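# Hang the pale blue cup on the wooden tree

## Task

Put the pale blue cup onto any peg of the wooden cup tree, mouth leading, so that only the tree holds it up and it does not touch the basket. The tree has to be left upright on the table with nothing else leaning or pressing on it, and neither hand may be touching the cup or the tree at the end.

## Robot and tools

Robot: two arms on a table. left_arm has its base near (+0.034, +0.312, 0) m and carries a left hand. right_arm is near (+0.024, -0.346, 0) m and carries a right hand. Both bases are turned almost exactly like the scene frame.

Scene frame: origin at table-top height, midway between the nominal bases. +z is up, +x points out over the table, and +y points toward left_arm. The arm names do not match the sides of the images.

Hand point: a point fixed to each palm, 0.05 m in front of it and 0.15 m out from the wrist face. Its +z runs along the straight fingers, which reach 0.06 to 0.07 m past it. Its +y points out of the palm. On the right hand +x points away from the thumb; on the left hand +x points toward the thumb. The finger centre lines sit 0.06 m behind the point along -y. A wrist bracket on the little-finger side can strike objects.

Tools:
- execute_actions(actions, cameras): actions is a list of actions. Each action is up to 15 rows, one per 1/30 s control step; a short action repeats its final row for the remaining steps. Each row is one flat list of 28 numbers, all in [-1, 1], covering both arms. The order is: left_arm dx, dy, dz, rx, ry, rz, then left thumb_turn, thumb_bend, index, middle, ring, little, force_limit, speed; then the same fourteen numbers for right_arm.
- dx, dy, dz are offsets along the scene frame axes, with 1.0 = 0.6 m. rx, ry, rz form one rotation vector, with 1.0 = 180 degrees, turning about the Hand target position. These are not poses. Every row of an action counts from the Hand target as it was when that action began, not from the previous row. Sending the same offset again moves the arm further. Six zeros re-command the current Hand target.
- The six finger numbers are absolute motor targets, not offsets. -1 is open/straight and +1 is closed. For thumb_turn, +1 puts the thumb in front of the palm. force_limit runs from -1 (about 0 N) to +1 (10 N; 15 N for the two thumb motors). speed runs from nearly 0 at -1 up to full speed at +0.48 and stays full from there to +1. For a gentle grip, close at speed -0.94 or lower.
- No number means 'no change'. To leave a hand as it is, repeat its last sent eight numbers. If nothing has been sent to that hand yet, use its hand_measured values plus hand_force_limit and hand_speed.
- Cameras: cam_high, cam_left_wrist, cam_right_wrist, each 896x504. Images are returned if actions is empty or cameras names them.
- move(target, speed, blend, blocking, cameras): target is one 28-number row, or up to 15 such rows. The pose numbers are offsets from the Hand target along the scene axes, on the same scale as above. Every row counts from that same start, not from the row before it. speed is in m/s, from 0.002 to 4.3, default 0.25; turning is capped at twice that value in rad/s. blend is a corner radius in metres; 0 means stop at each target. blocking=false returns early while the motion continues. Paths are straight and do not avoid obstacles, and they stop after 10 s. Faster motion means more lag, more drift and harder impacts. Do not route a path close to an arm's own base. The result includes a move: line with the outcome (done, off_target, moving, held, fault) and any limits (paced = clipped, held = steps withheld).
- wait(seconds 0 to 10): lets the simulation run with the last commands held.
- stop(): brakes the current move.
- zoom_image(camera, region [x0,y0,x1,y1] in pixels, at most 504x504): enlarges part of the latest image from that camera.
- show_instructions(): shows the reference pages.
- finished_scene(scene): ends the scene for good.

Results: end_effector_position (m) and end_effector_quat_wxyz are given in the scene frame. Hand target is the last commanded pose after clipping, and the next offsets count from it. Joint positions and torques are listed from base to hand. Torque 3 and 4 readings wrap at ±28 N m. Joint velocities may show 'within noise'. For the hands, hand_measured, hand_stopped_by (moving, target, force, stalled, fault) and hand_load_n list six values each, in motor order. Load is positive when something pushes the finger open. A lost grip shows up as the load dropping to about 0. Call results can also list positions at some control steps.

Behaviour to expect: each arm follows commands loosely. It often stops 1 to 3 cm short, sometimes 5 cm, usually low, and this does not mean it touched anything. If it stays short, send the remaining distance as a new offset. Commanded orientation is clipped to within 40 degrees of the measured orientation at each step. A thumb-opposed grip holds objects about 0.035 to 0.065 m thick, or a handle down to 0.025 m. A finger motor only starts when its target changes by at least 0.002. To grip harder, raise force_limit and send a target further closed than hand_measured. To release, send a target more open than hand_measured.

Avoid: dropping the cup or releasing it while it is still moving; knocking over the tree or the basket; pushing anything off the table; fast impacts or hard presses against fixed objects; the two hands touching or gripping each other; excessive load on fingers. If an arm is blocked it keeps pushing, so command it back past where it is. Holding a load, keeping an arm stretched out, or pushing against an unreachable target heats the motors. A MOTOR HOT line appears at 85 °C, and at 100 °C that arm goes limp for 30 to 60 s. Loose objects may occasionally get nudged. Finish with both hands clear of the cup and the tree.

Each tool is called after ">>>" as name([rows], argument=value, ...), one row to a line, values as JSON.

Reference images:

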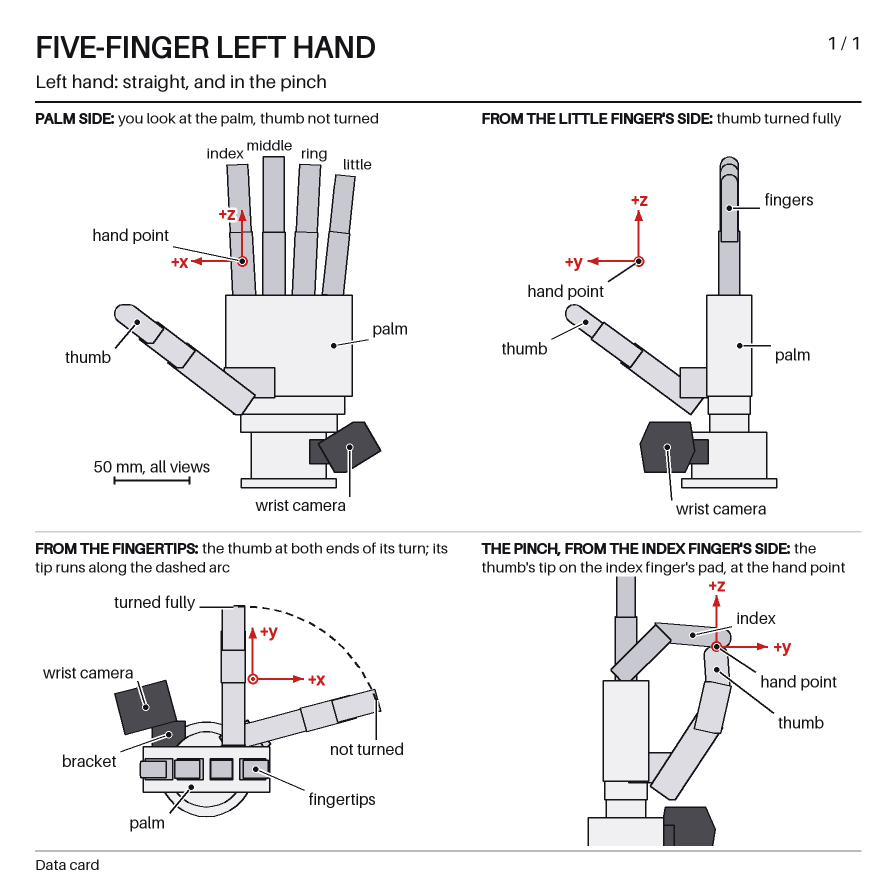

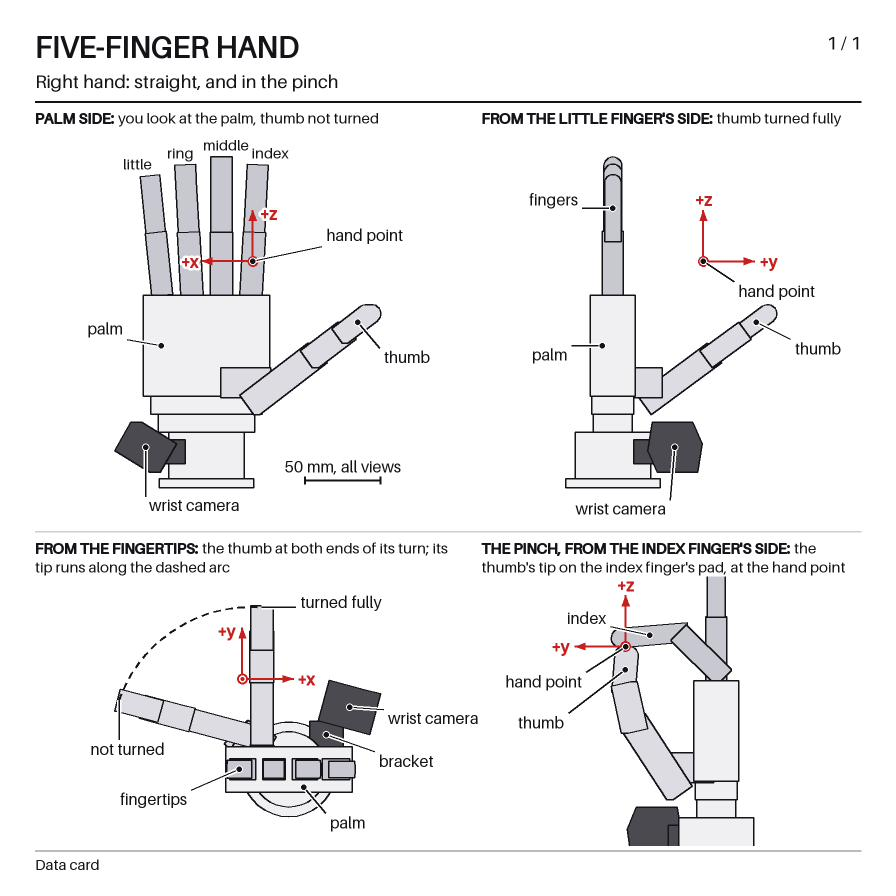

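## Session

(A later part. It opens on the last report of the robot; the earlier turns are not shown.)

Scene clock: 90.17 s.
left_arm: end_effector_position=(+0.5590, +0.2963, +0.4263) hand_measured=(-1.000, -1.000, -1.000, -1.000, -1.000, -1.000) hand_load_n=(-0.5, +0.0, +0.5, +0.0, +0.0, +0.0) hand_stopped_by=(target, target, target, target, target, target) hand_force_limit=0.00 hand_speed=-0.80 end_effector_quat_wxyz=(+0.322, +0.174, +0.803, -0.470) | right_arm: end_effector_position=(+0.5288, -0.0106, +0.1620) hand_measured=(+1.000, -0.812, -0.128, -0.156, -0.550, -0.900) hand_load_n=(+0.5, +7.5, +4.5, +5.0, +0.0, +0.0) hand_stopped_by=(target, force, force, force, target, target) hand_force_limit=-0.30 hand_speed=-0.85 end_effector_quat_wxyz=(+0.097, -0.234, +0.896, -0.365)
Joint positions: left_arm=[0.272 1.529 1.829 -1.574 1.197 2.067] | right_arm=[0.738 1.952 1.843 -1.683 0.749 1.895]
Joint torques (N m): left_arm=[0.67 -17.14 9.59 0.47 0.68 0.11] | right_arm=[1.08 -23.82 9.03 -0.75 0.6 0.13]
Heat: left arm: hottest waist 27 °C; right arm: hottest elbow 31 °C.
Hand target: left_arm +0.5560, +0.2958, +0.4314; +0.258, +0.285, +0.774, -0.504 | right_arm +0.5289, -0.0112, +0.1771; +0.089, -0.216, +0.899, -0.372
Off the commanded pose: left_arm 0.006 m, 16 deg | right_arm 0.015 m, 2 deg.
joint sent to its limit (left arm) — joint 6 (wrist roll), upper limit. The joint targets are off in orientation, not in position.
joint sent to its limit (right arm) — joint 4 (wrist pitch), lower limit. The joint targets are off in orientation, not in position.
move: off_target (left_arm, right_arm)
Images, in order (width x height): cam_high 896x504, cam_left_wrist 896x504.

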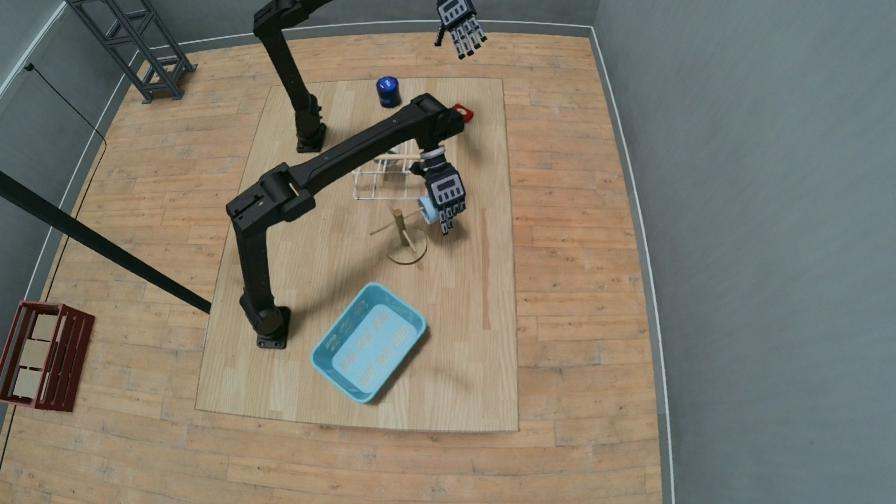

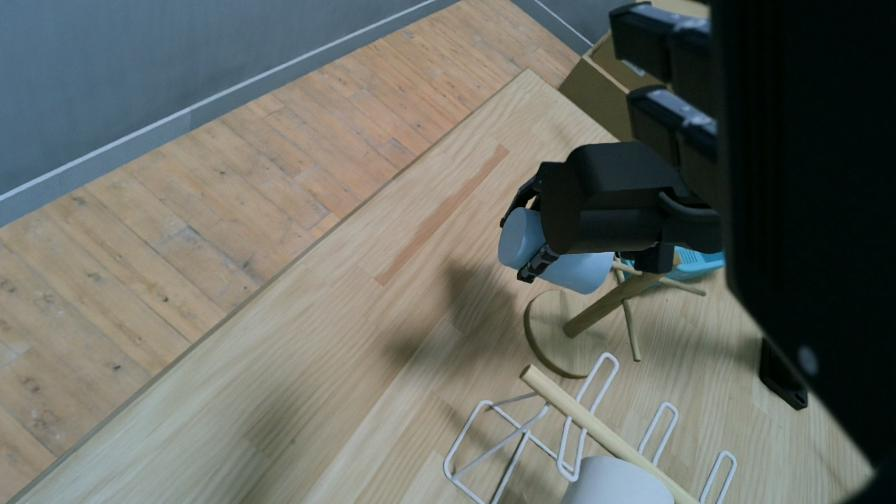

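>>> move(target=[0,0,0,0,0,0,-1,-1,-1,-1,-1,-1,0,-0.8, -0.050,-0.026,0.006,0,0,0,1,0.3,0.3,0.3,-0.55,-0.9,-0.3,-0.85], cameras=["cam_high", "cam_left_wrist"], speed=0.05)

>>> zoom_image(camera="cam_high", region=[350, 120, 500, 270])

>>> zoom_image(camera="cam_left_wrist", region=[420, 100, 720, 400])

Scene clock: 91.70 s.
left_arm: end_effector_position=(+0.5590, +0.2963, +0.4263) hand_measured=(-1.000, -1.000, -1.000, -1.000, -1.000, -1.000) hand_load_n=(+0.0, +0.0, +0.0, +0.0, +0.0, +0.0) hand_stopped_by=(target, target, target, target, target, target) hand_force_limit=0.00 hand_speed=-0.80 end_effector_quat_wxyz=(+0.322, +0.174, +0.803, -0.470) | right_arm: end_effector_position=(+0.5014, -0.0298, +0.1665) hand_measured=(+1.000, -0.812, -0.128, -0.156, -0.550, -0.900) hand_load_n=(+0.5, +7.5, +4.5, +5.0, +0.0, +0.0) hand_stopped_by=(target, force, force, force, target, target) hand_force_limit=-0.30 hand_speed=-0.85 end_effector_quat_wxyz=(+0.092, -0.229, +0.897, -0.368)
Joint positions: left_arm=[0.272 1.529 1.829 -1.574 1.197 2.067] | right_arm=[0.746 1.873 1.733 -1.683 0.745 1.927]
Joint torques (N m): left_arm=[1.38 -17.2 9.65 0.13 0.72 0.14] | right_arm=[1.61 -21.83 9.07 -0.81 0.59 0.17]
Heat: left arm: hottest waist 27 °C; right arm: hottest elbow 31 °C.
Hand target: left_arm +0.5560, +0.2958, +0.4314; +0.258, +0.285, +0.774, -0.504 | right_arm +0.4988, -0.0267, +0.1808; +0.089, -0.216, +0.899, -0.372
Off the commanded pose: left_arm 0.006 m, 16 deg | right_arm 0.015 m, 2 deg.
joint sent to its limit (left arm) — joint 6 (wrist roll), upper limit. The joint targets are off in orientation, not in position.
joint sent to its limit (right arm) — joint 4 (wrist pitch), lower limit. The joint targets still meet the commanded pose.
move: off_target (left_arm, right_arm)
Images, in order (width x height): cam_high 896x504, cam_left_wrist 896x504.

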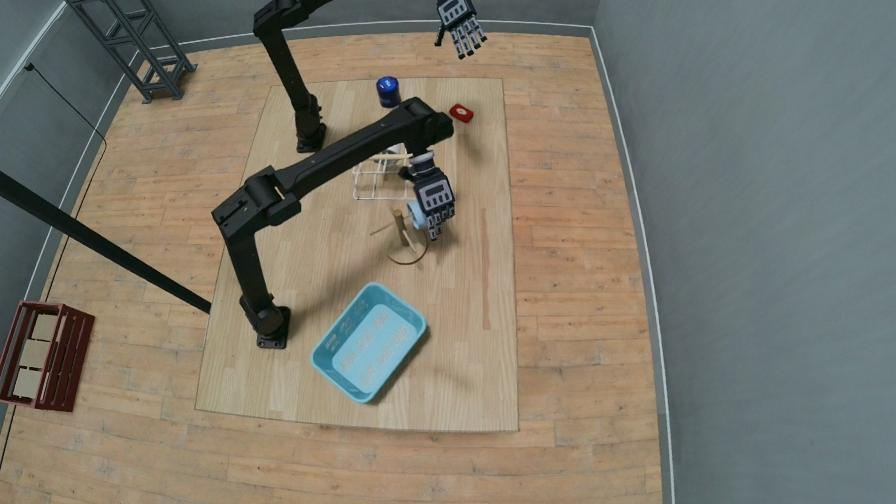

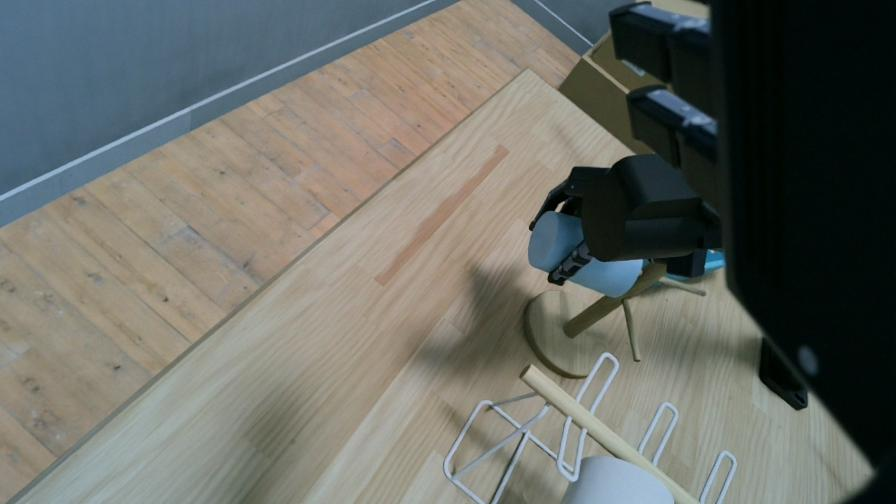

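Scaled by 3.360 from the camera's 896x504 image, which has a finer 1280x720 frame.

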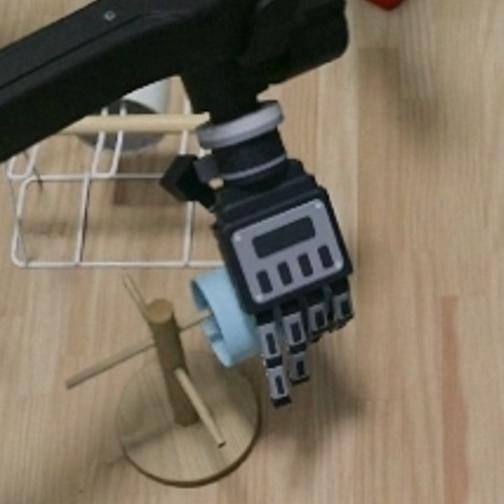

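Scaled by 1.680 from the camera's 896x504 image, which has a finer 1280x720 frame.

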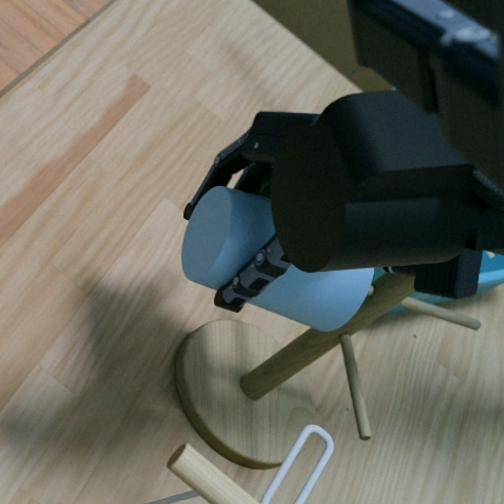

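>>> move(target=[0,0,0,0,0,0,-1,-1,-1,-1,-1,-1,0,-0.8, -0.028,-0.016,0.0,0,0,0,1,0.3,0.3,0.3,-0.55,-0.9,-0.3,-0.85], cameras=["cam_high", "cam_left_wrist"], speed=0.05)

>>> zoom_image(camera="cam_high", region=[350, 120, 500, 270])

>>> zoom_image(camera="cam_left_wrist", region=[420, 100, 720, 400])

Scene clock: 93.47 s.
left_arm: end_effector_position=(+0.5590, +0.2963, +0.4263) hand_measured=(-1.000, -1.000, -1.000, -1.000, -1.000, -1.000) hand_load_n=(+0.0, +0.0, +0.0, +0.0, +0.0, -0.5) hand_stopped_by=(target, target, target, target, target, target) hand_force_limit=0.00 hand_speed=-0.80 end_effector_quat_wxyz=(+0.322, +0.174, +0.803, -0.470) | right_arm: end_effector_position=(+0.4846, -0.0393, +0.1671) hand_measured=(+1.000, -0.812, -0.128, -0.156, -0.550, -0.900) hand_load_n=(+0.5, +8.0, +4.5, +5.0, +0.0, +0.0) hand_stopped_by=(target, force, force, force, target, target) hand_force_limit=-0.30 hand_speed=-0.85 end_effector_quat_wxyz=(+0.088, -0.227, +0.897, -0.370)
Joint positions: left_arm=[0.272 1.529 1.829 -1.574 1.197 2.067] | right_arm=[0.755 1.83 1.672 -1.683 0.742 1.946]
Joint torques (N m): left_arm=[1.26 -16.97 9.73 -0.01 0.62 0.13] | right_arm=[1.61 -21.19 9.13 -0.84 0.59 0.13]
Heat: left arm: hottest waist 27 °C; right arm: hottest elbow 31 °C.
Hand target: left_arm +0.5560, +0.2958, +0.4314; +0.258, +0.285, +0.774, -0.504 | right_arm +0.4821, -0.0364, +0.1806; +0.089, -0.216, +0.899, -0.372
Off the commanded pose: left_arm 0.006 m, 16 deg | right_arm 0.014 m, 1 deg.
joint sent to its limit (left arm) — joint 6 (wrist roll), upper limit. The joint targets are off in orientation, not in position.
joint sent to its limit (right arm) — joint 4 (wrist pitch), lower limit. The joint targets still meet the commanded pose.
move: off_target (left_arm, right_arm)
Images, in order (width x height): cam_high 896x504, cam_left_wrist 896x504.

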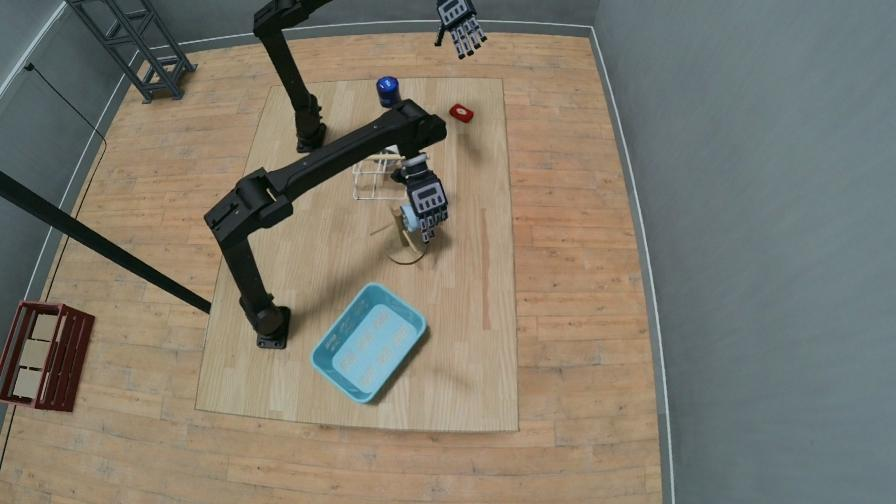

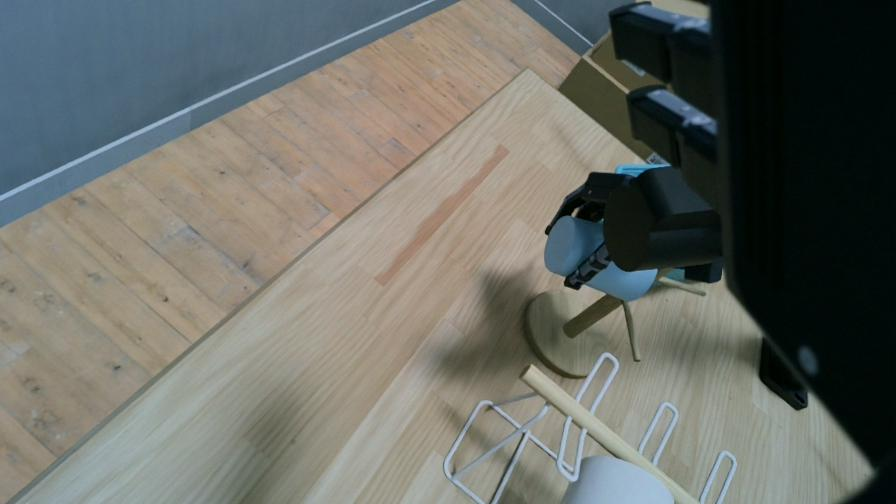

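Scaled by 3.360 from the camera's 896x504 image, which has a finer 1280x720 frame.

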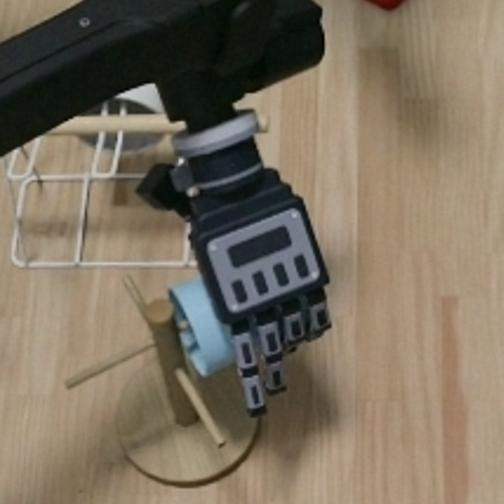

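Scaled by 1.680 from the camera's 896x504 image, which has a finer 1280x720 frame.

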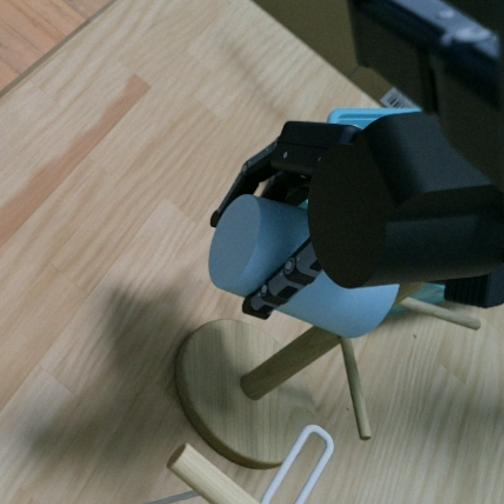

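>>> move(target=[0,0,0,0,0,0,-1,-1,-1,-1,-1,-1,0,-0.8, 0.0,0.0,-0.035,0,0,0,1,0.3,0.3,0.3,-0.55,-0.9,-0.3,-0.85], cameras=["cam_high", "cam_left_wrist"], speed=0.04)

>>> zoom_image(camera="cam_high", region=[350, 120, 500, 270])

>>> zoom_image(camera="cam_left_wrist", region=[420, 100, 720, 400])

Scene clock: 95.50 s.
left_arm: end_effector_position=(+0.5590, +0.2963, +0.4263) hand_measured=(-1.000, -1.000, -1.000, -1.000, -1.000, -1.000) hand_load_n=(+0.0, +0.0, +0.0, +0.0, +0.0, +0.0) hand_stopped_by=(target, target, target, target, target, target) hand_force_limit=0.00 hand_speed=-0.80 end_effector_quat_wxyz=(+0.322, +0.174, +0.803, -0.470) | right_arm: end_effector_position=(+0.4827, -0.0414, +0.1612) hand_measured=(+1.000, -0.812, -0.128, -0.156, -0.550, -0.900) hand_load_n=(+1.0, +7.5, +4.5, +5.0, +0.0, +0.0) hand_stopped_by=(target, force, force, force, target, target) hand_force_limit=-0.30 hand_speed=-0.85 end_effector_quat_wxyz=(+0.087, -0.219, +0.898, -0.373)
Joint positions: left_arm=[0.272 1.529 1.829 -1.574 1.197 2.067] | right_arm=[0.757 1.833 1.658 -1.683 0.742 1.972]
Joint torques (N m): left_arm=[1.49 -16.79 9.69 0.18 0.66 0.11] | right_arm=[1.61 -18.84 8.96 -0.55 0.58 0.11]
Heat: left arm: hottest waist 27 °C; right arm: hottest elbow 31 °C.
Hand target: left_arm +0.5560, +0.2958, +0.4314; +0.258, +0.285, +0.774, -0.504 | right_arm +0.4822, -0.0364, +0.1599; +0.090, -0.215, +0.899, -0.372
Off the commanded pose: left_arm 0.006 m, 16 deg | right_arm 0.005 m, 1 deg.
joint sent to its limit (left arm) — joint 6 (wrist roll), upper limit. The joint targets are off in orientation, not in position.
move: off_target (left_arm)
Images, in order (width x height): cam_high 896x504, cam_left_wrist 896x504.

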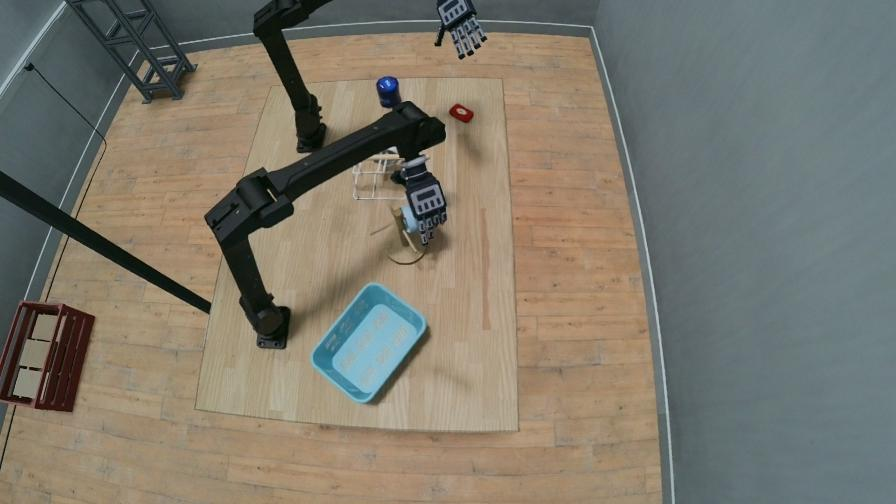

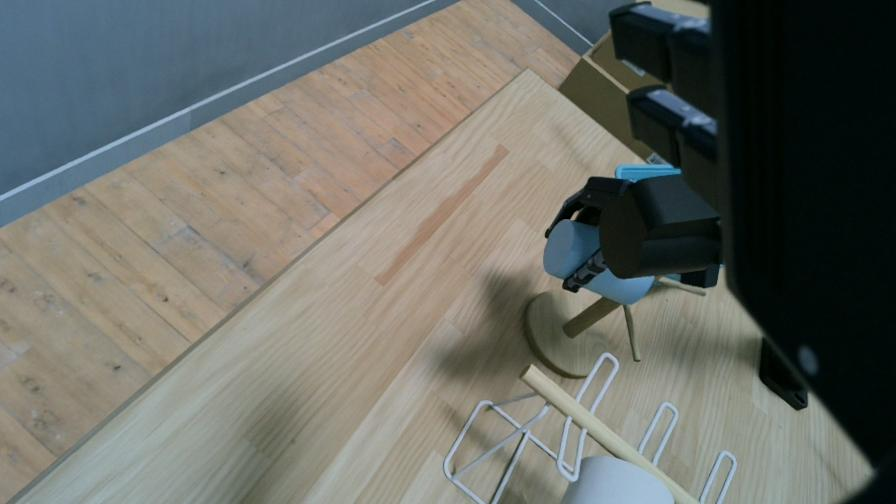

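Scaled by 3.360 from the camera's 896x504 image, which has a finer 1280x720 frame.

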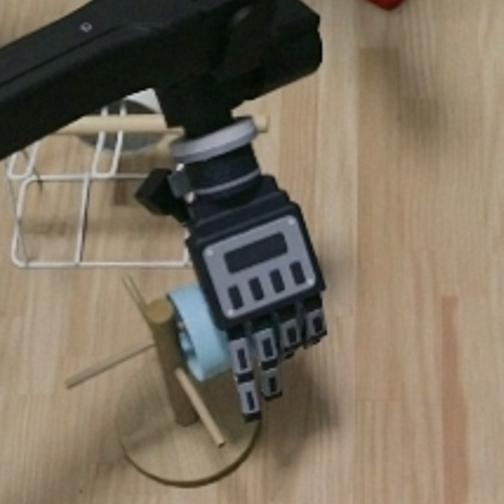

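Scaled by 1.680 from the camera's 896x504 image, which has a finer 1280x720 frame.

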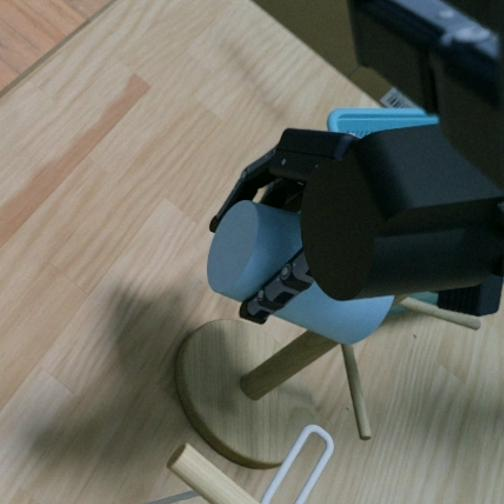

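>>> move(target=[0,0,0,0,0,0,-1,-1,-1,-1,-1,-1,0,-0.8, 0.0,0.004,-0.022,0,0,0,1,0.3,0.3,0.3,-0.55,-0.9,-0.3,-0.85], cameras=["cam_high", "cam_left_wrist"], speed=0.04)

>>> zoom_image(camera="cam_high", region=[350, 120, 500, 270])

>>> zoom_image(camera="cam_left_wrist", region=[420, 100, 720, 400])

Scene clock: 96.53 s.
left_arm: end_effector_position=(+0.5590, +0.2963, +0.4263) hand_measured=(-1.000, -1.000, -1.000, -1.000, -1.000, -1.000) hand_load_n=(+0.0, +0.5, +0.0, +0.0, +0.0, +0.0) hand_stopped_by=(target, target, target, target, target, target) hand_force_limit=0.00 hand_speed=-0.80 end_effector_quat_wxyz=(+0.322, +0.174, +0.803, -0.470) | right_arm: end_effector_position=(+0.4821, -0.0400, +0.1483) hand_measured=(+1.000, -0.812, -0.128, -0.156, -0.550, -0.900) hand_load_n=(+1.0, +7.5, +4.5, +5.0, +0.0, +0.0) hand_stopped_by=(target, force, force, force, target, target) hand_force_limit=-0.30 hand_speed=-0.85 end_effector_quat_wxyz=(+0.085, -0.218, +0.897, -0.374)
Joint positions: left_arm=[0.272 1.529 1.829 -1.574 1.197 2.067] | right_arm=[0.76 1.846 1.641 -1.663 0.741 1.979]
Joint torques (N m): left_arm=[1.14 -16.79 9.74 0.29 0.68 0.16] | right_arm=[1.67 -18.9 8.77 -0.24 0.56 0.08]
Heat: left arm: hottest waist 27 °C; right arm: hottest elbow 31 °C.
Hand target: left_arm +0.5560, +0.2958, +0.4314; +0.258, +0.285, +0.774, -0.504 | right_arm +0.4821, -0.0339, +0.1466; +0.090, -0.216, +0.899, -0.371
Off the commanded pose: left_arm 0.006 m, 16 deg | right_arm 0.006 m, 1 deg.
joint sent to its limit (left arm) — joint 6 (wrist roll), upper limit. The joint targets are off in orientation, not in position.
move: off_target (left_arm)
Images, in order (width x height): cam_high 896x504, cam_left_wrist 896x504.

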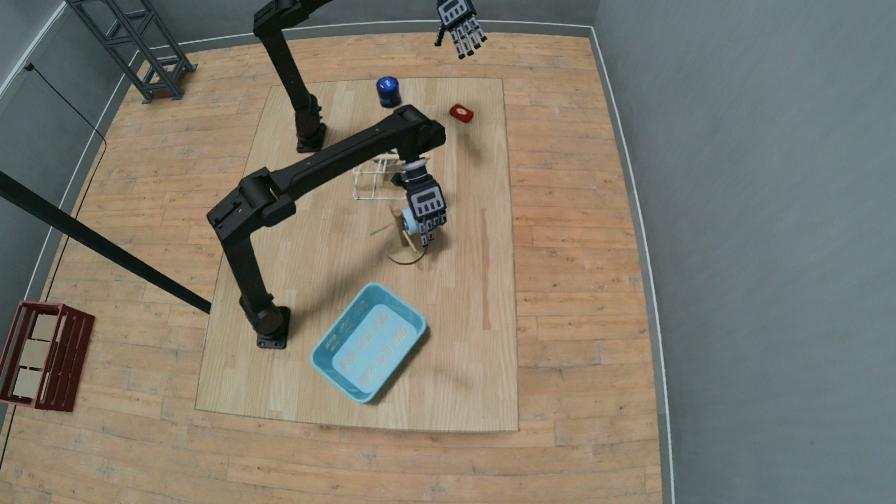

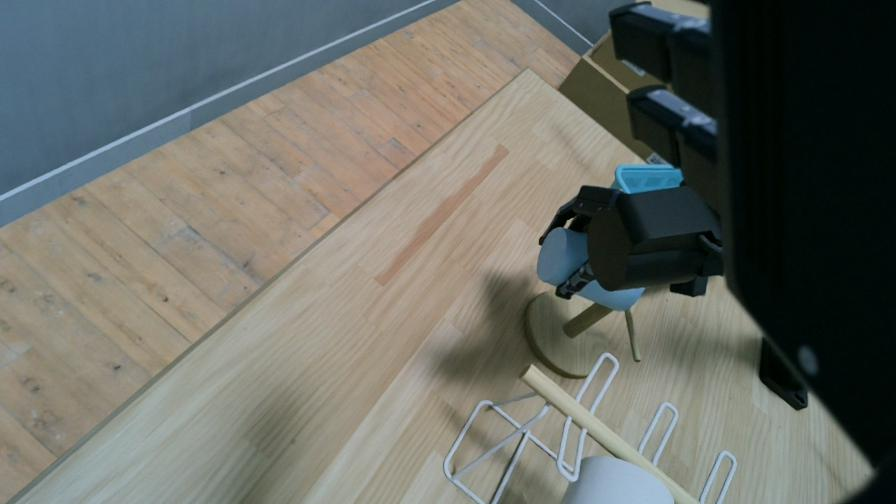

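Scaled by 3.360 from the camera's 896x504 image, which has a finer 1280x720 frame.

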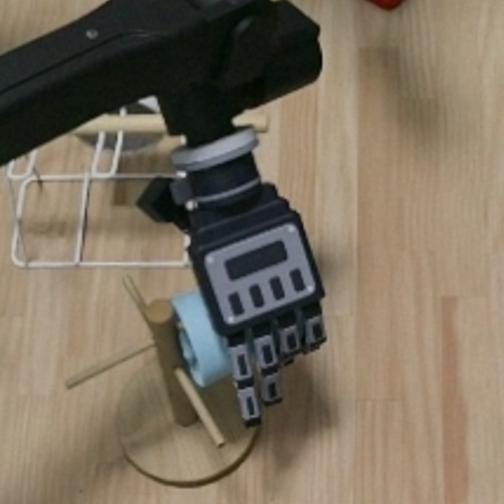

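Scaled by 1.680 from the camera's 896x504 image, which has a finer 1280x720 frame.

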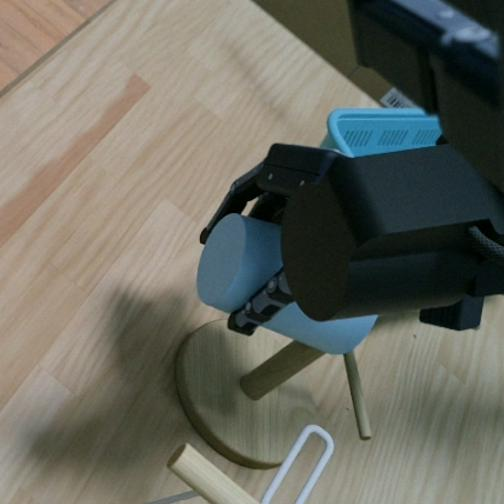

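>>> move(target=[0,0,0,0,0,0,-1,-1,-1,-1,-1,-1,0,-0.8, 0.0,0.0,-0.016,0,0,0,1,0.3,0.3,0.3,-0.55,-0.9,-0.3,-0.85], cameras=["cam_high", "cam_left_wrist"], speed=0.03)

>>> zoom_image(camera="cam_high", region=[350, 170, 450, 270])

>>> zoom_image(camera="cam_left_wrist", region=[420, 100, 720, 400])

Scene clock: 97.57 s.
left_arm: end_effector_position=(+0.5590, +0.2963, +0.4263) hand_measured=(-1.000, -1.000, -1.000, -1.000, -1.000, -1.000) hand_load_n=(+0.0, +0.0, +0.0, +0.0, +0.0, +0.0) hand_stopped_by=(target, target, target, target, target, target) hand_force_limit=0.00 hand_speed=-0.80 end_effector_quat_wxyz=(+0.322, +0.174, +0.803, -0.470) | right_arm: end_effector_position=(+0.4823, -0.0385, +0.1433) hand_measured=(+1.000, -0.812, -0.128, -0.156, -0.550, -0.900) hand_load_n=(+1.0, +3.5, +1.0, +3.0, +0.0, +0.0) hand_stopped_by=(target, force, force, force, target, target) hand_force_limit=-0.30 hand_speed=-0.85 end_effector_quat_wxyz=(+0.088, -0.218, +0.898, -0.372)
Joint positions: left_arm=[0.272 1.529 1.829 -1.574 1.197 2.067] | right_arm=[0.761 1.846 1.629 -1.643 0.741 1.98]
Joint torques (N m): left_arm=[0.26 -17.32 9.35 0.23 0.67 0.11] | right_arm=[1.55 -18.55 8.28 -0.16 0.56 0.08]
Heat: left arm: hottest waist 27 °C; right arm: hottest elbow 31 °C.
Hand target: left_arm +0.5560, +0.2958, +0.4314; +0.258, +0.285, +0.774, -0.504 | right_arm +0.4821, -0.0340, +0.1369; +0.089, -0.216, +0.899, -0.372
Off the commanded pose: left_arm 0.006 m, 16 deg | right_arm 0.008 m, 0 deg.
joint sent to its limit (left arm) — joint 6 (wrist roll), upper limit. The joint targets are off in orientation, not in position.
move: off_target (left_arm)
Images, in order (width x height): cam_high 896x504, cam_left_wrist 896x504.

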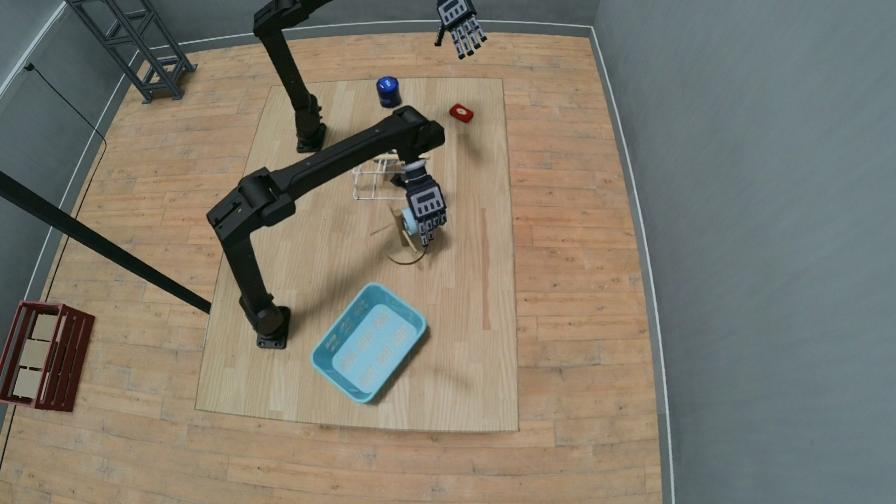

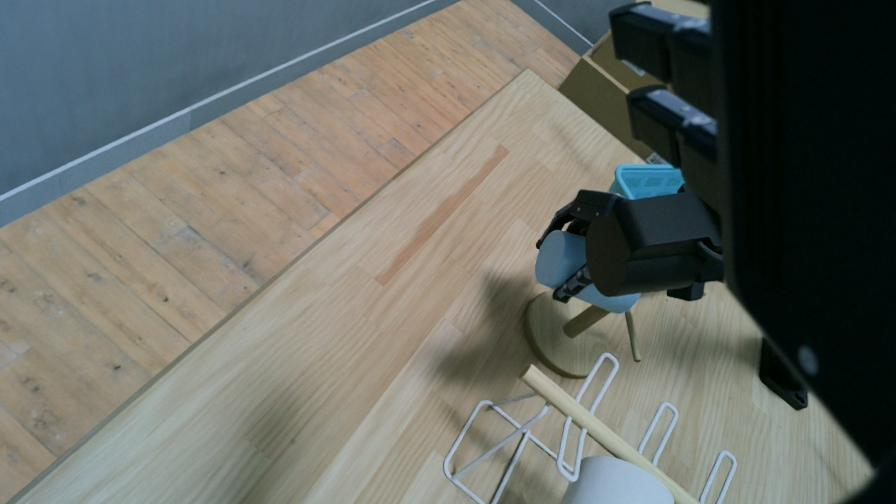

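Scaled by 5.040 from the camera's 896x504 image, which has a finer 1280x720 frame.

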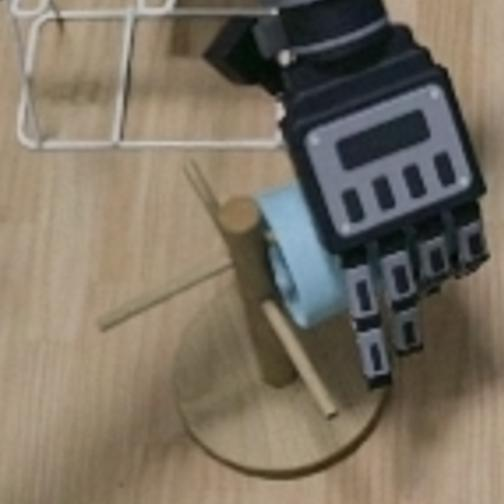

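Scaled by 1.680 from the camera's 896x504 image, which has a finer 1280x720 frame.

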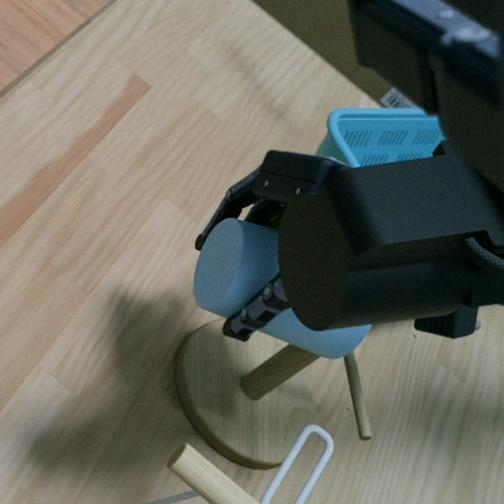

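>>> move(target=[0,0,0,0,0,0,-1,-1,-1,-1,-1,-1,0,-0.8, 0.0,0.0,0.0,0,0,0,1,-1,-0.55,-0.55,-0.6,-0.9,-0.3,-0.7], cameras=["cam_high", "cam_left_wrist", "cam_right_wrist"], speed=0.03)

>>> zoom_image(camera="cam_high", region=[350, 170, 450, 270])

>>> zoom_image(camera="cam_left_wrist", region=[420, 100, 720, 400])

Scene clock: 98.53 s.
left_arm: end_effector_position=(+0.5590, +0.2963, +0.4263) hand_measured=(-1.000, -1.000, -1.000, -1.000, -1.000, -1.000) hand_load_n=(+0.0, +0.0, +0.0, +0.0, +0.0, +0.0) hand_stopped_by=(target, target, target, target, target, target) hand_force_limit=0.00 hand_speed=-0.80 end_effector_quat_wxyz=(+0.322, +0.174, +0.803, -0.470) | right_arm: end_effector_position=(+0.4809, -0.0398, +0.1400) hand_measured=(+1.000, -1.000, -0.550, -0.550, -0.600, -0.900) hand_load_n=(+0.0, +0.0, +0.0, +0.0, +0.0, +0.0) hand_stopped_by=(target, target, target, target, target, target) hand_force_limit=-0.30 hand_speed=-0.70 end_effector_quat_wxyz=(+0.085, -0.219, +0.897, -0.374)
Joint positions: left_arm=[0.272 1.529 1.829 -1.574 1.197 2.067] | right_arm=[0.761 1.848 1.623 -1.642 0.741 1.98]
Joint torques (N m): left_arm=[0.73 -16.73 9.61 0.17 0.66 0.16] | right_arm=[1.61 -18.67 8.73 -0.13 0.57 0.08]
Heat: left arm: hottest waist 27 °C; right arm: hottest elbow 31 °C.
Hand target: left_arm +0.5560, +0.2958, +0.4314; +0.258, +0.285, +0.774, -0.504 | right_arm +0.4821, -0.0341, +0.1370; +0.089, -0.216, +0.899, -0.372
Off the commanded pose: left_arm 0.006 m, 16 deg | right_arm 0.007 m, 1 deg.
joint sent to its limit (left arm) — joint 6 (wrist roll), upper limit. The joint targets are off in orientation, not in position.
move: off_target (left_arm)

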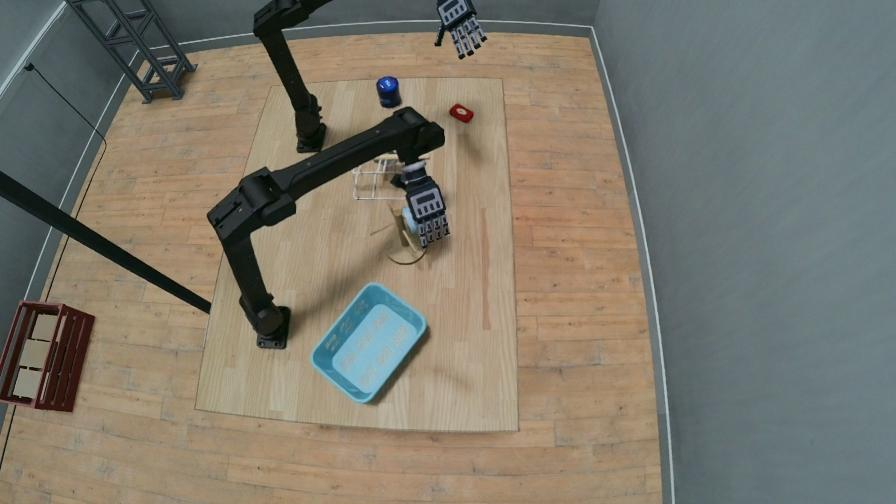

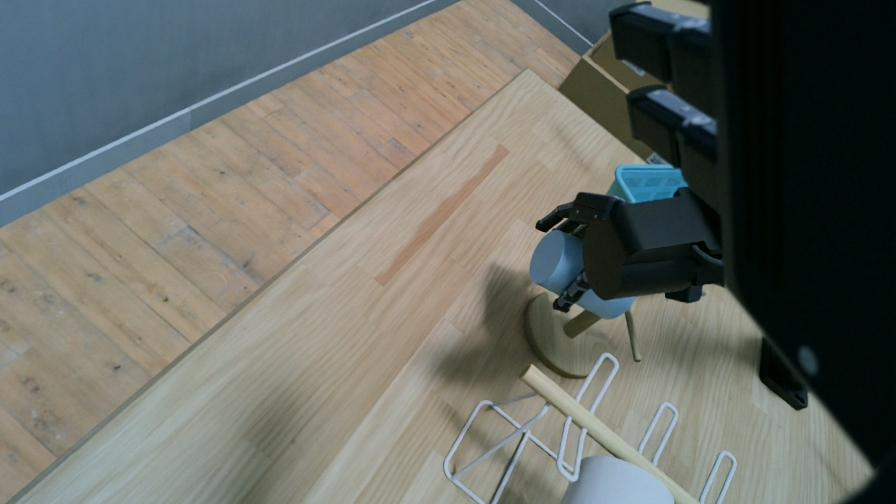

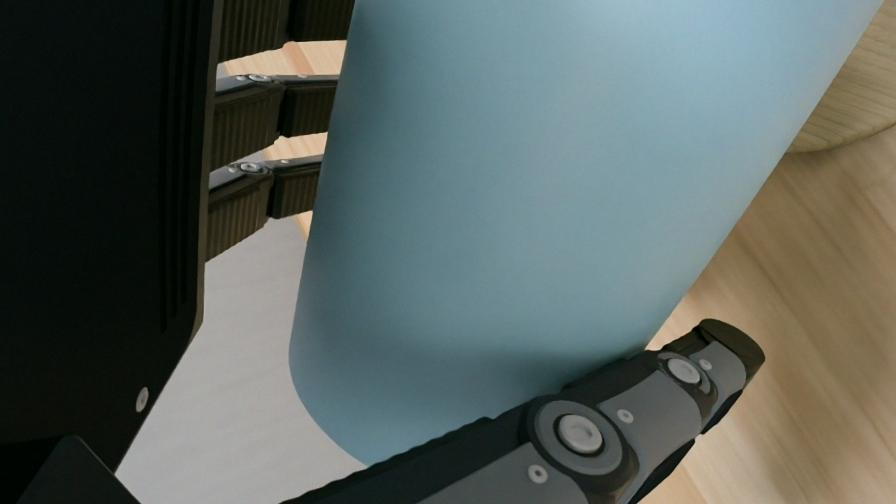

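Scaled by 5.040 from the camera's 896x504 image, which has a finer 1280x720 frame.

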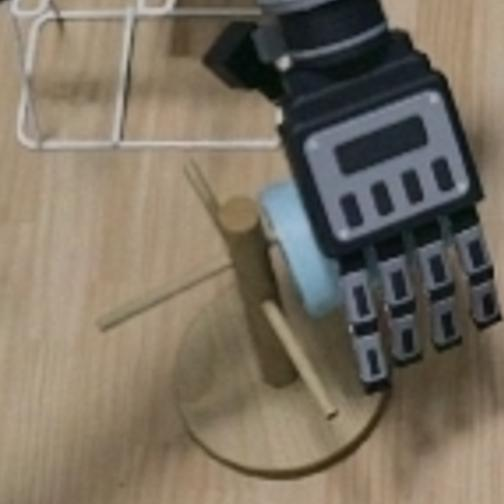

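Scaled by 1.680 from the camera's 896x504 image, which has a finer 1280x720 frame.

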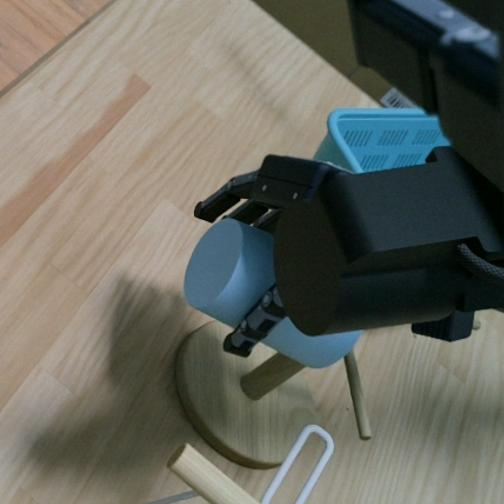

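>>> move([
  [0,0,0,0,0,0,-1,-1,-1,-1,-1,-1,0,-0.8, 0.0,0.0,0.0,0,0,0,1,-1,-1,-1,-1,-1,-0.3,-0.3],
  [0,0,0,0,0,0,-1,-1,-1,-1,-1,-1,0,-0.8, -0.009,0.024,0.01,0,0,0,1,-1,-1,-1,-1,-1,-0.3,-0.3],
  [0,0,0,0,0,0,-1,-1,-1,-1,-1,-1,0,-0.8, -0.009,0.024,0.25,0,0,0,1,-1,-1,-1,-1,-1,-0.3,-0.3],
], cameras=["cam_high", "cam_left_wrist", "cam_right_wrist"], speed=0.06)

>>> zoom_image(camera="cam_high", region=[350, 170, 450, 270])

>>> zoom_image(camera="cam_left_wrist", region=[420, 100, 720, 400])

Scene clock: 103.60 s.
left_arm: end_effector_position=(+0.5590, +0.2963, +0.4263) hand_measured=(-1.000, -1.000, -1.000, -1.000, -1.000, -1.000) hand_load_n=(-0.5, +0.0, +0.0, +0.0, +0.0, +0.0) hand_stopped_by=(target, target, target, target, target, target) hand_force_limit=0.00 hand_speed=-0.80 end_effector_quat_wxyz=(+0.322, +0.174, +0.803, -0.470) | right_arm: end_effector_position=(+0.4696, -0.0224, +0.2593) hand_measured=(+1.000, -1.000, -1.000, -1.000, -1.000, -1.000) hand_load_n=(+0.0, +0.0, +0.0, +0.0, +0.0, +0.0) hand_stopped_by=(target, target, target, target, target, target) hand_force_limit=-0.30 hand_speed=-0.30 end_effector_quat_wxyz=(+0.154, -0.255, +0.897, -0.327)
Joint positions: left_arm=[0.272 1.529 1.829 -1.574 1.197 2.067] | right_arm=[0.788 1.688 1.726 -1.683 0.737 1.844]
Joint torques (N m): left_arm=[0.97 -16.38 9.59 0.13 0.71 0.14] | right_arm=[0.62 -18.96 13.45 -0.5 0.84 -0.21]
Heat: left arm: hottest waist 27 °C; right arm: hottest elbow 31 °C.
Hand target: left_arm +0.5560, +0.2958, +0.4314; +0.258, +0.285, +0.774, -0.504 | right_arm +0.4767, -0.0196, +0.2870; +0.089, -0.216, +0.899, -0.372
Off the commanded pose: left_arm 0.006 m, 16 deg | right_arm 0.029 m, 10 deg.
joint sent to its limit (left arm) — joint 6 (wrist roll), upper limit. The joint targets are off in orientation, not in position.
joint sent to its limit (right arm) — joint 4 (wrist pitch), lower limit. The joint targets are off in orientation, not in position.
move: off_target (left_arm, right_arm)

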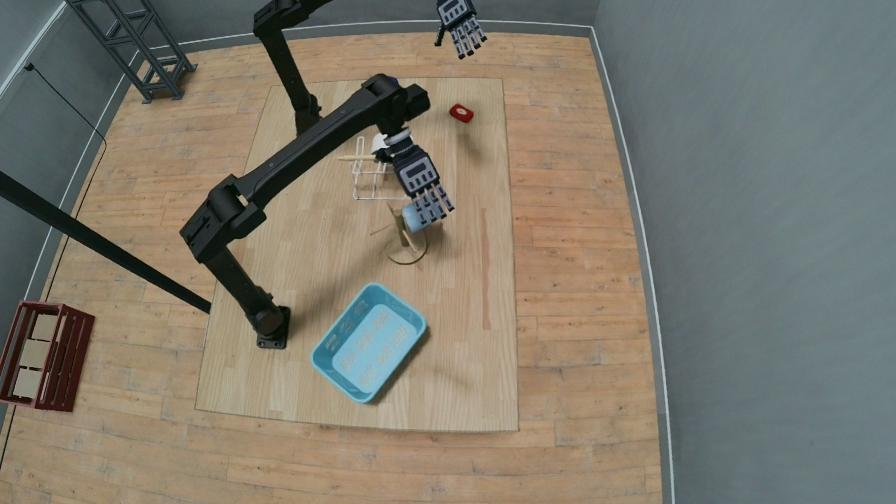

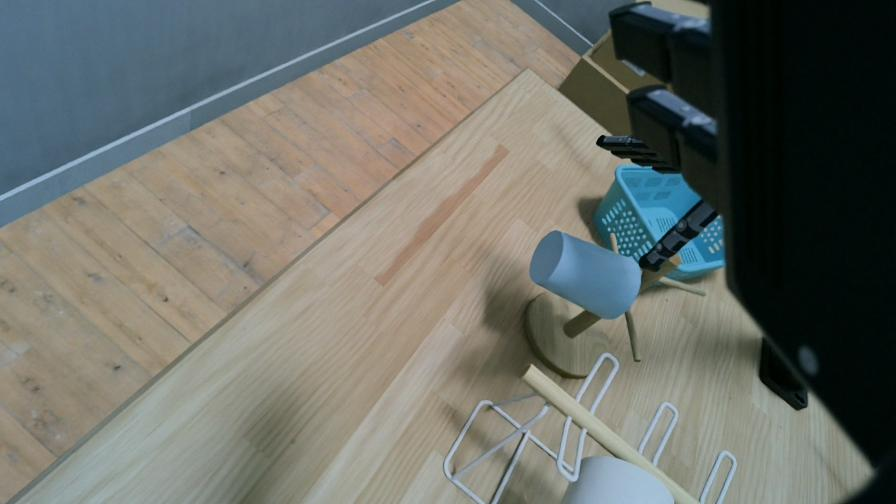

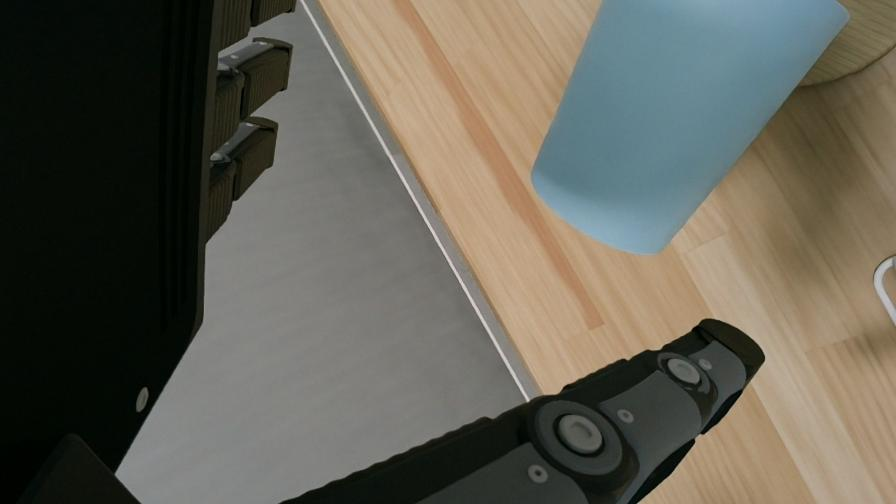

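Scaled by 5.040 from the camera's 896x504 image, which has a finer 1280x720 frame.

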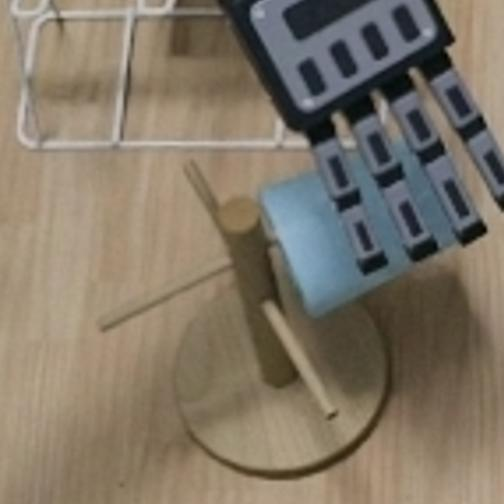

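Scaled by 1.680 from the camera's 896x504 image, which has a finer 1280x720 frame.

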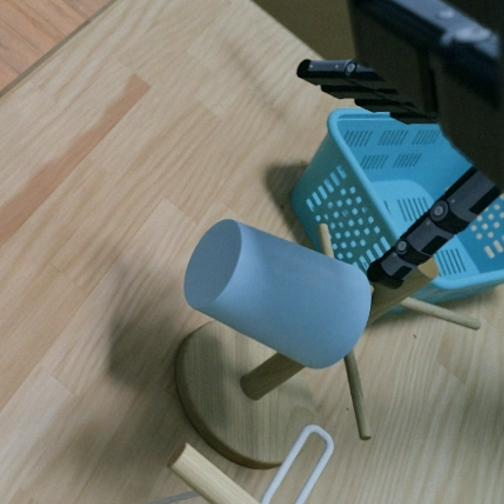

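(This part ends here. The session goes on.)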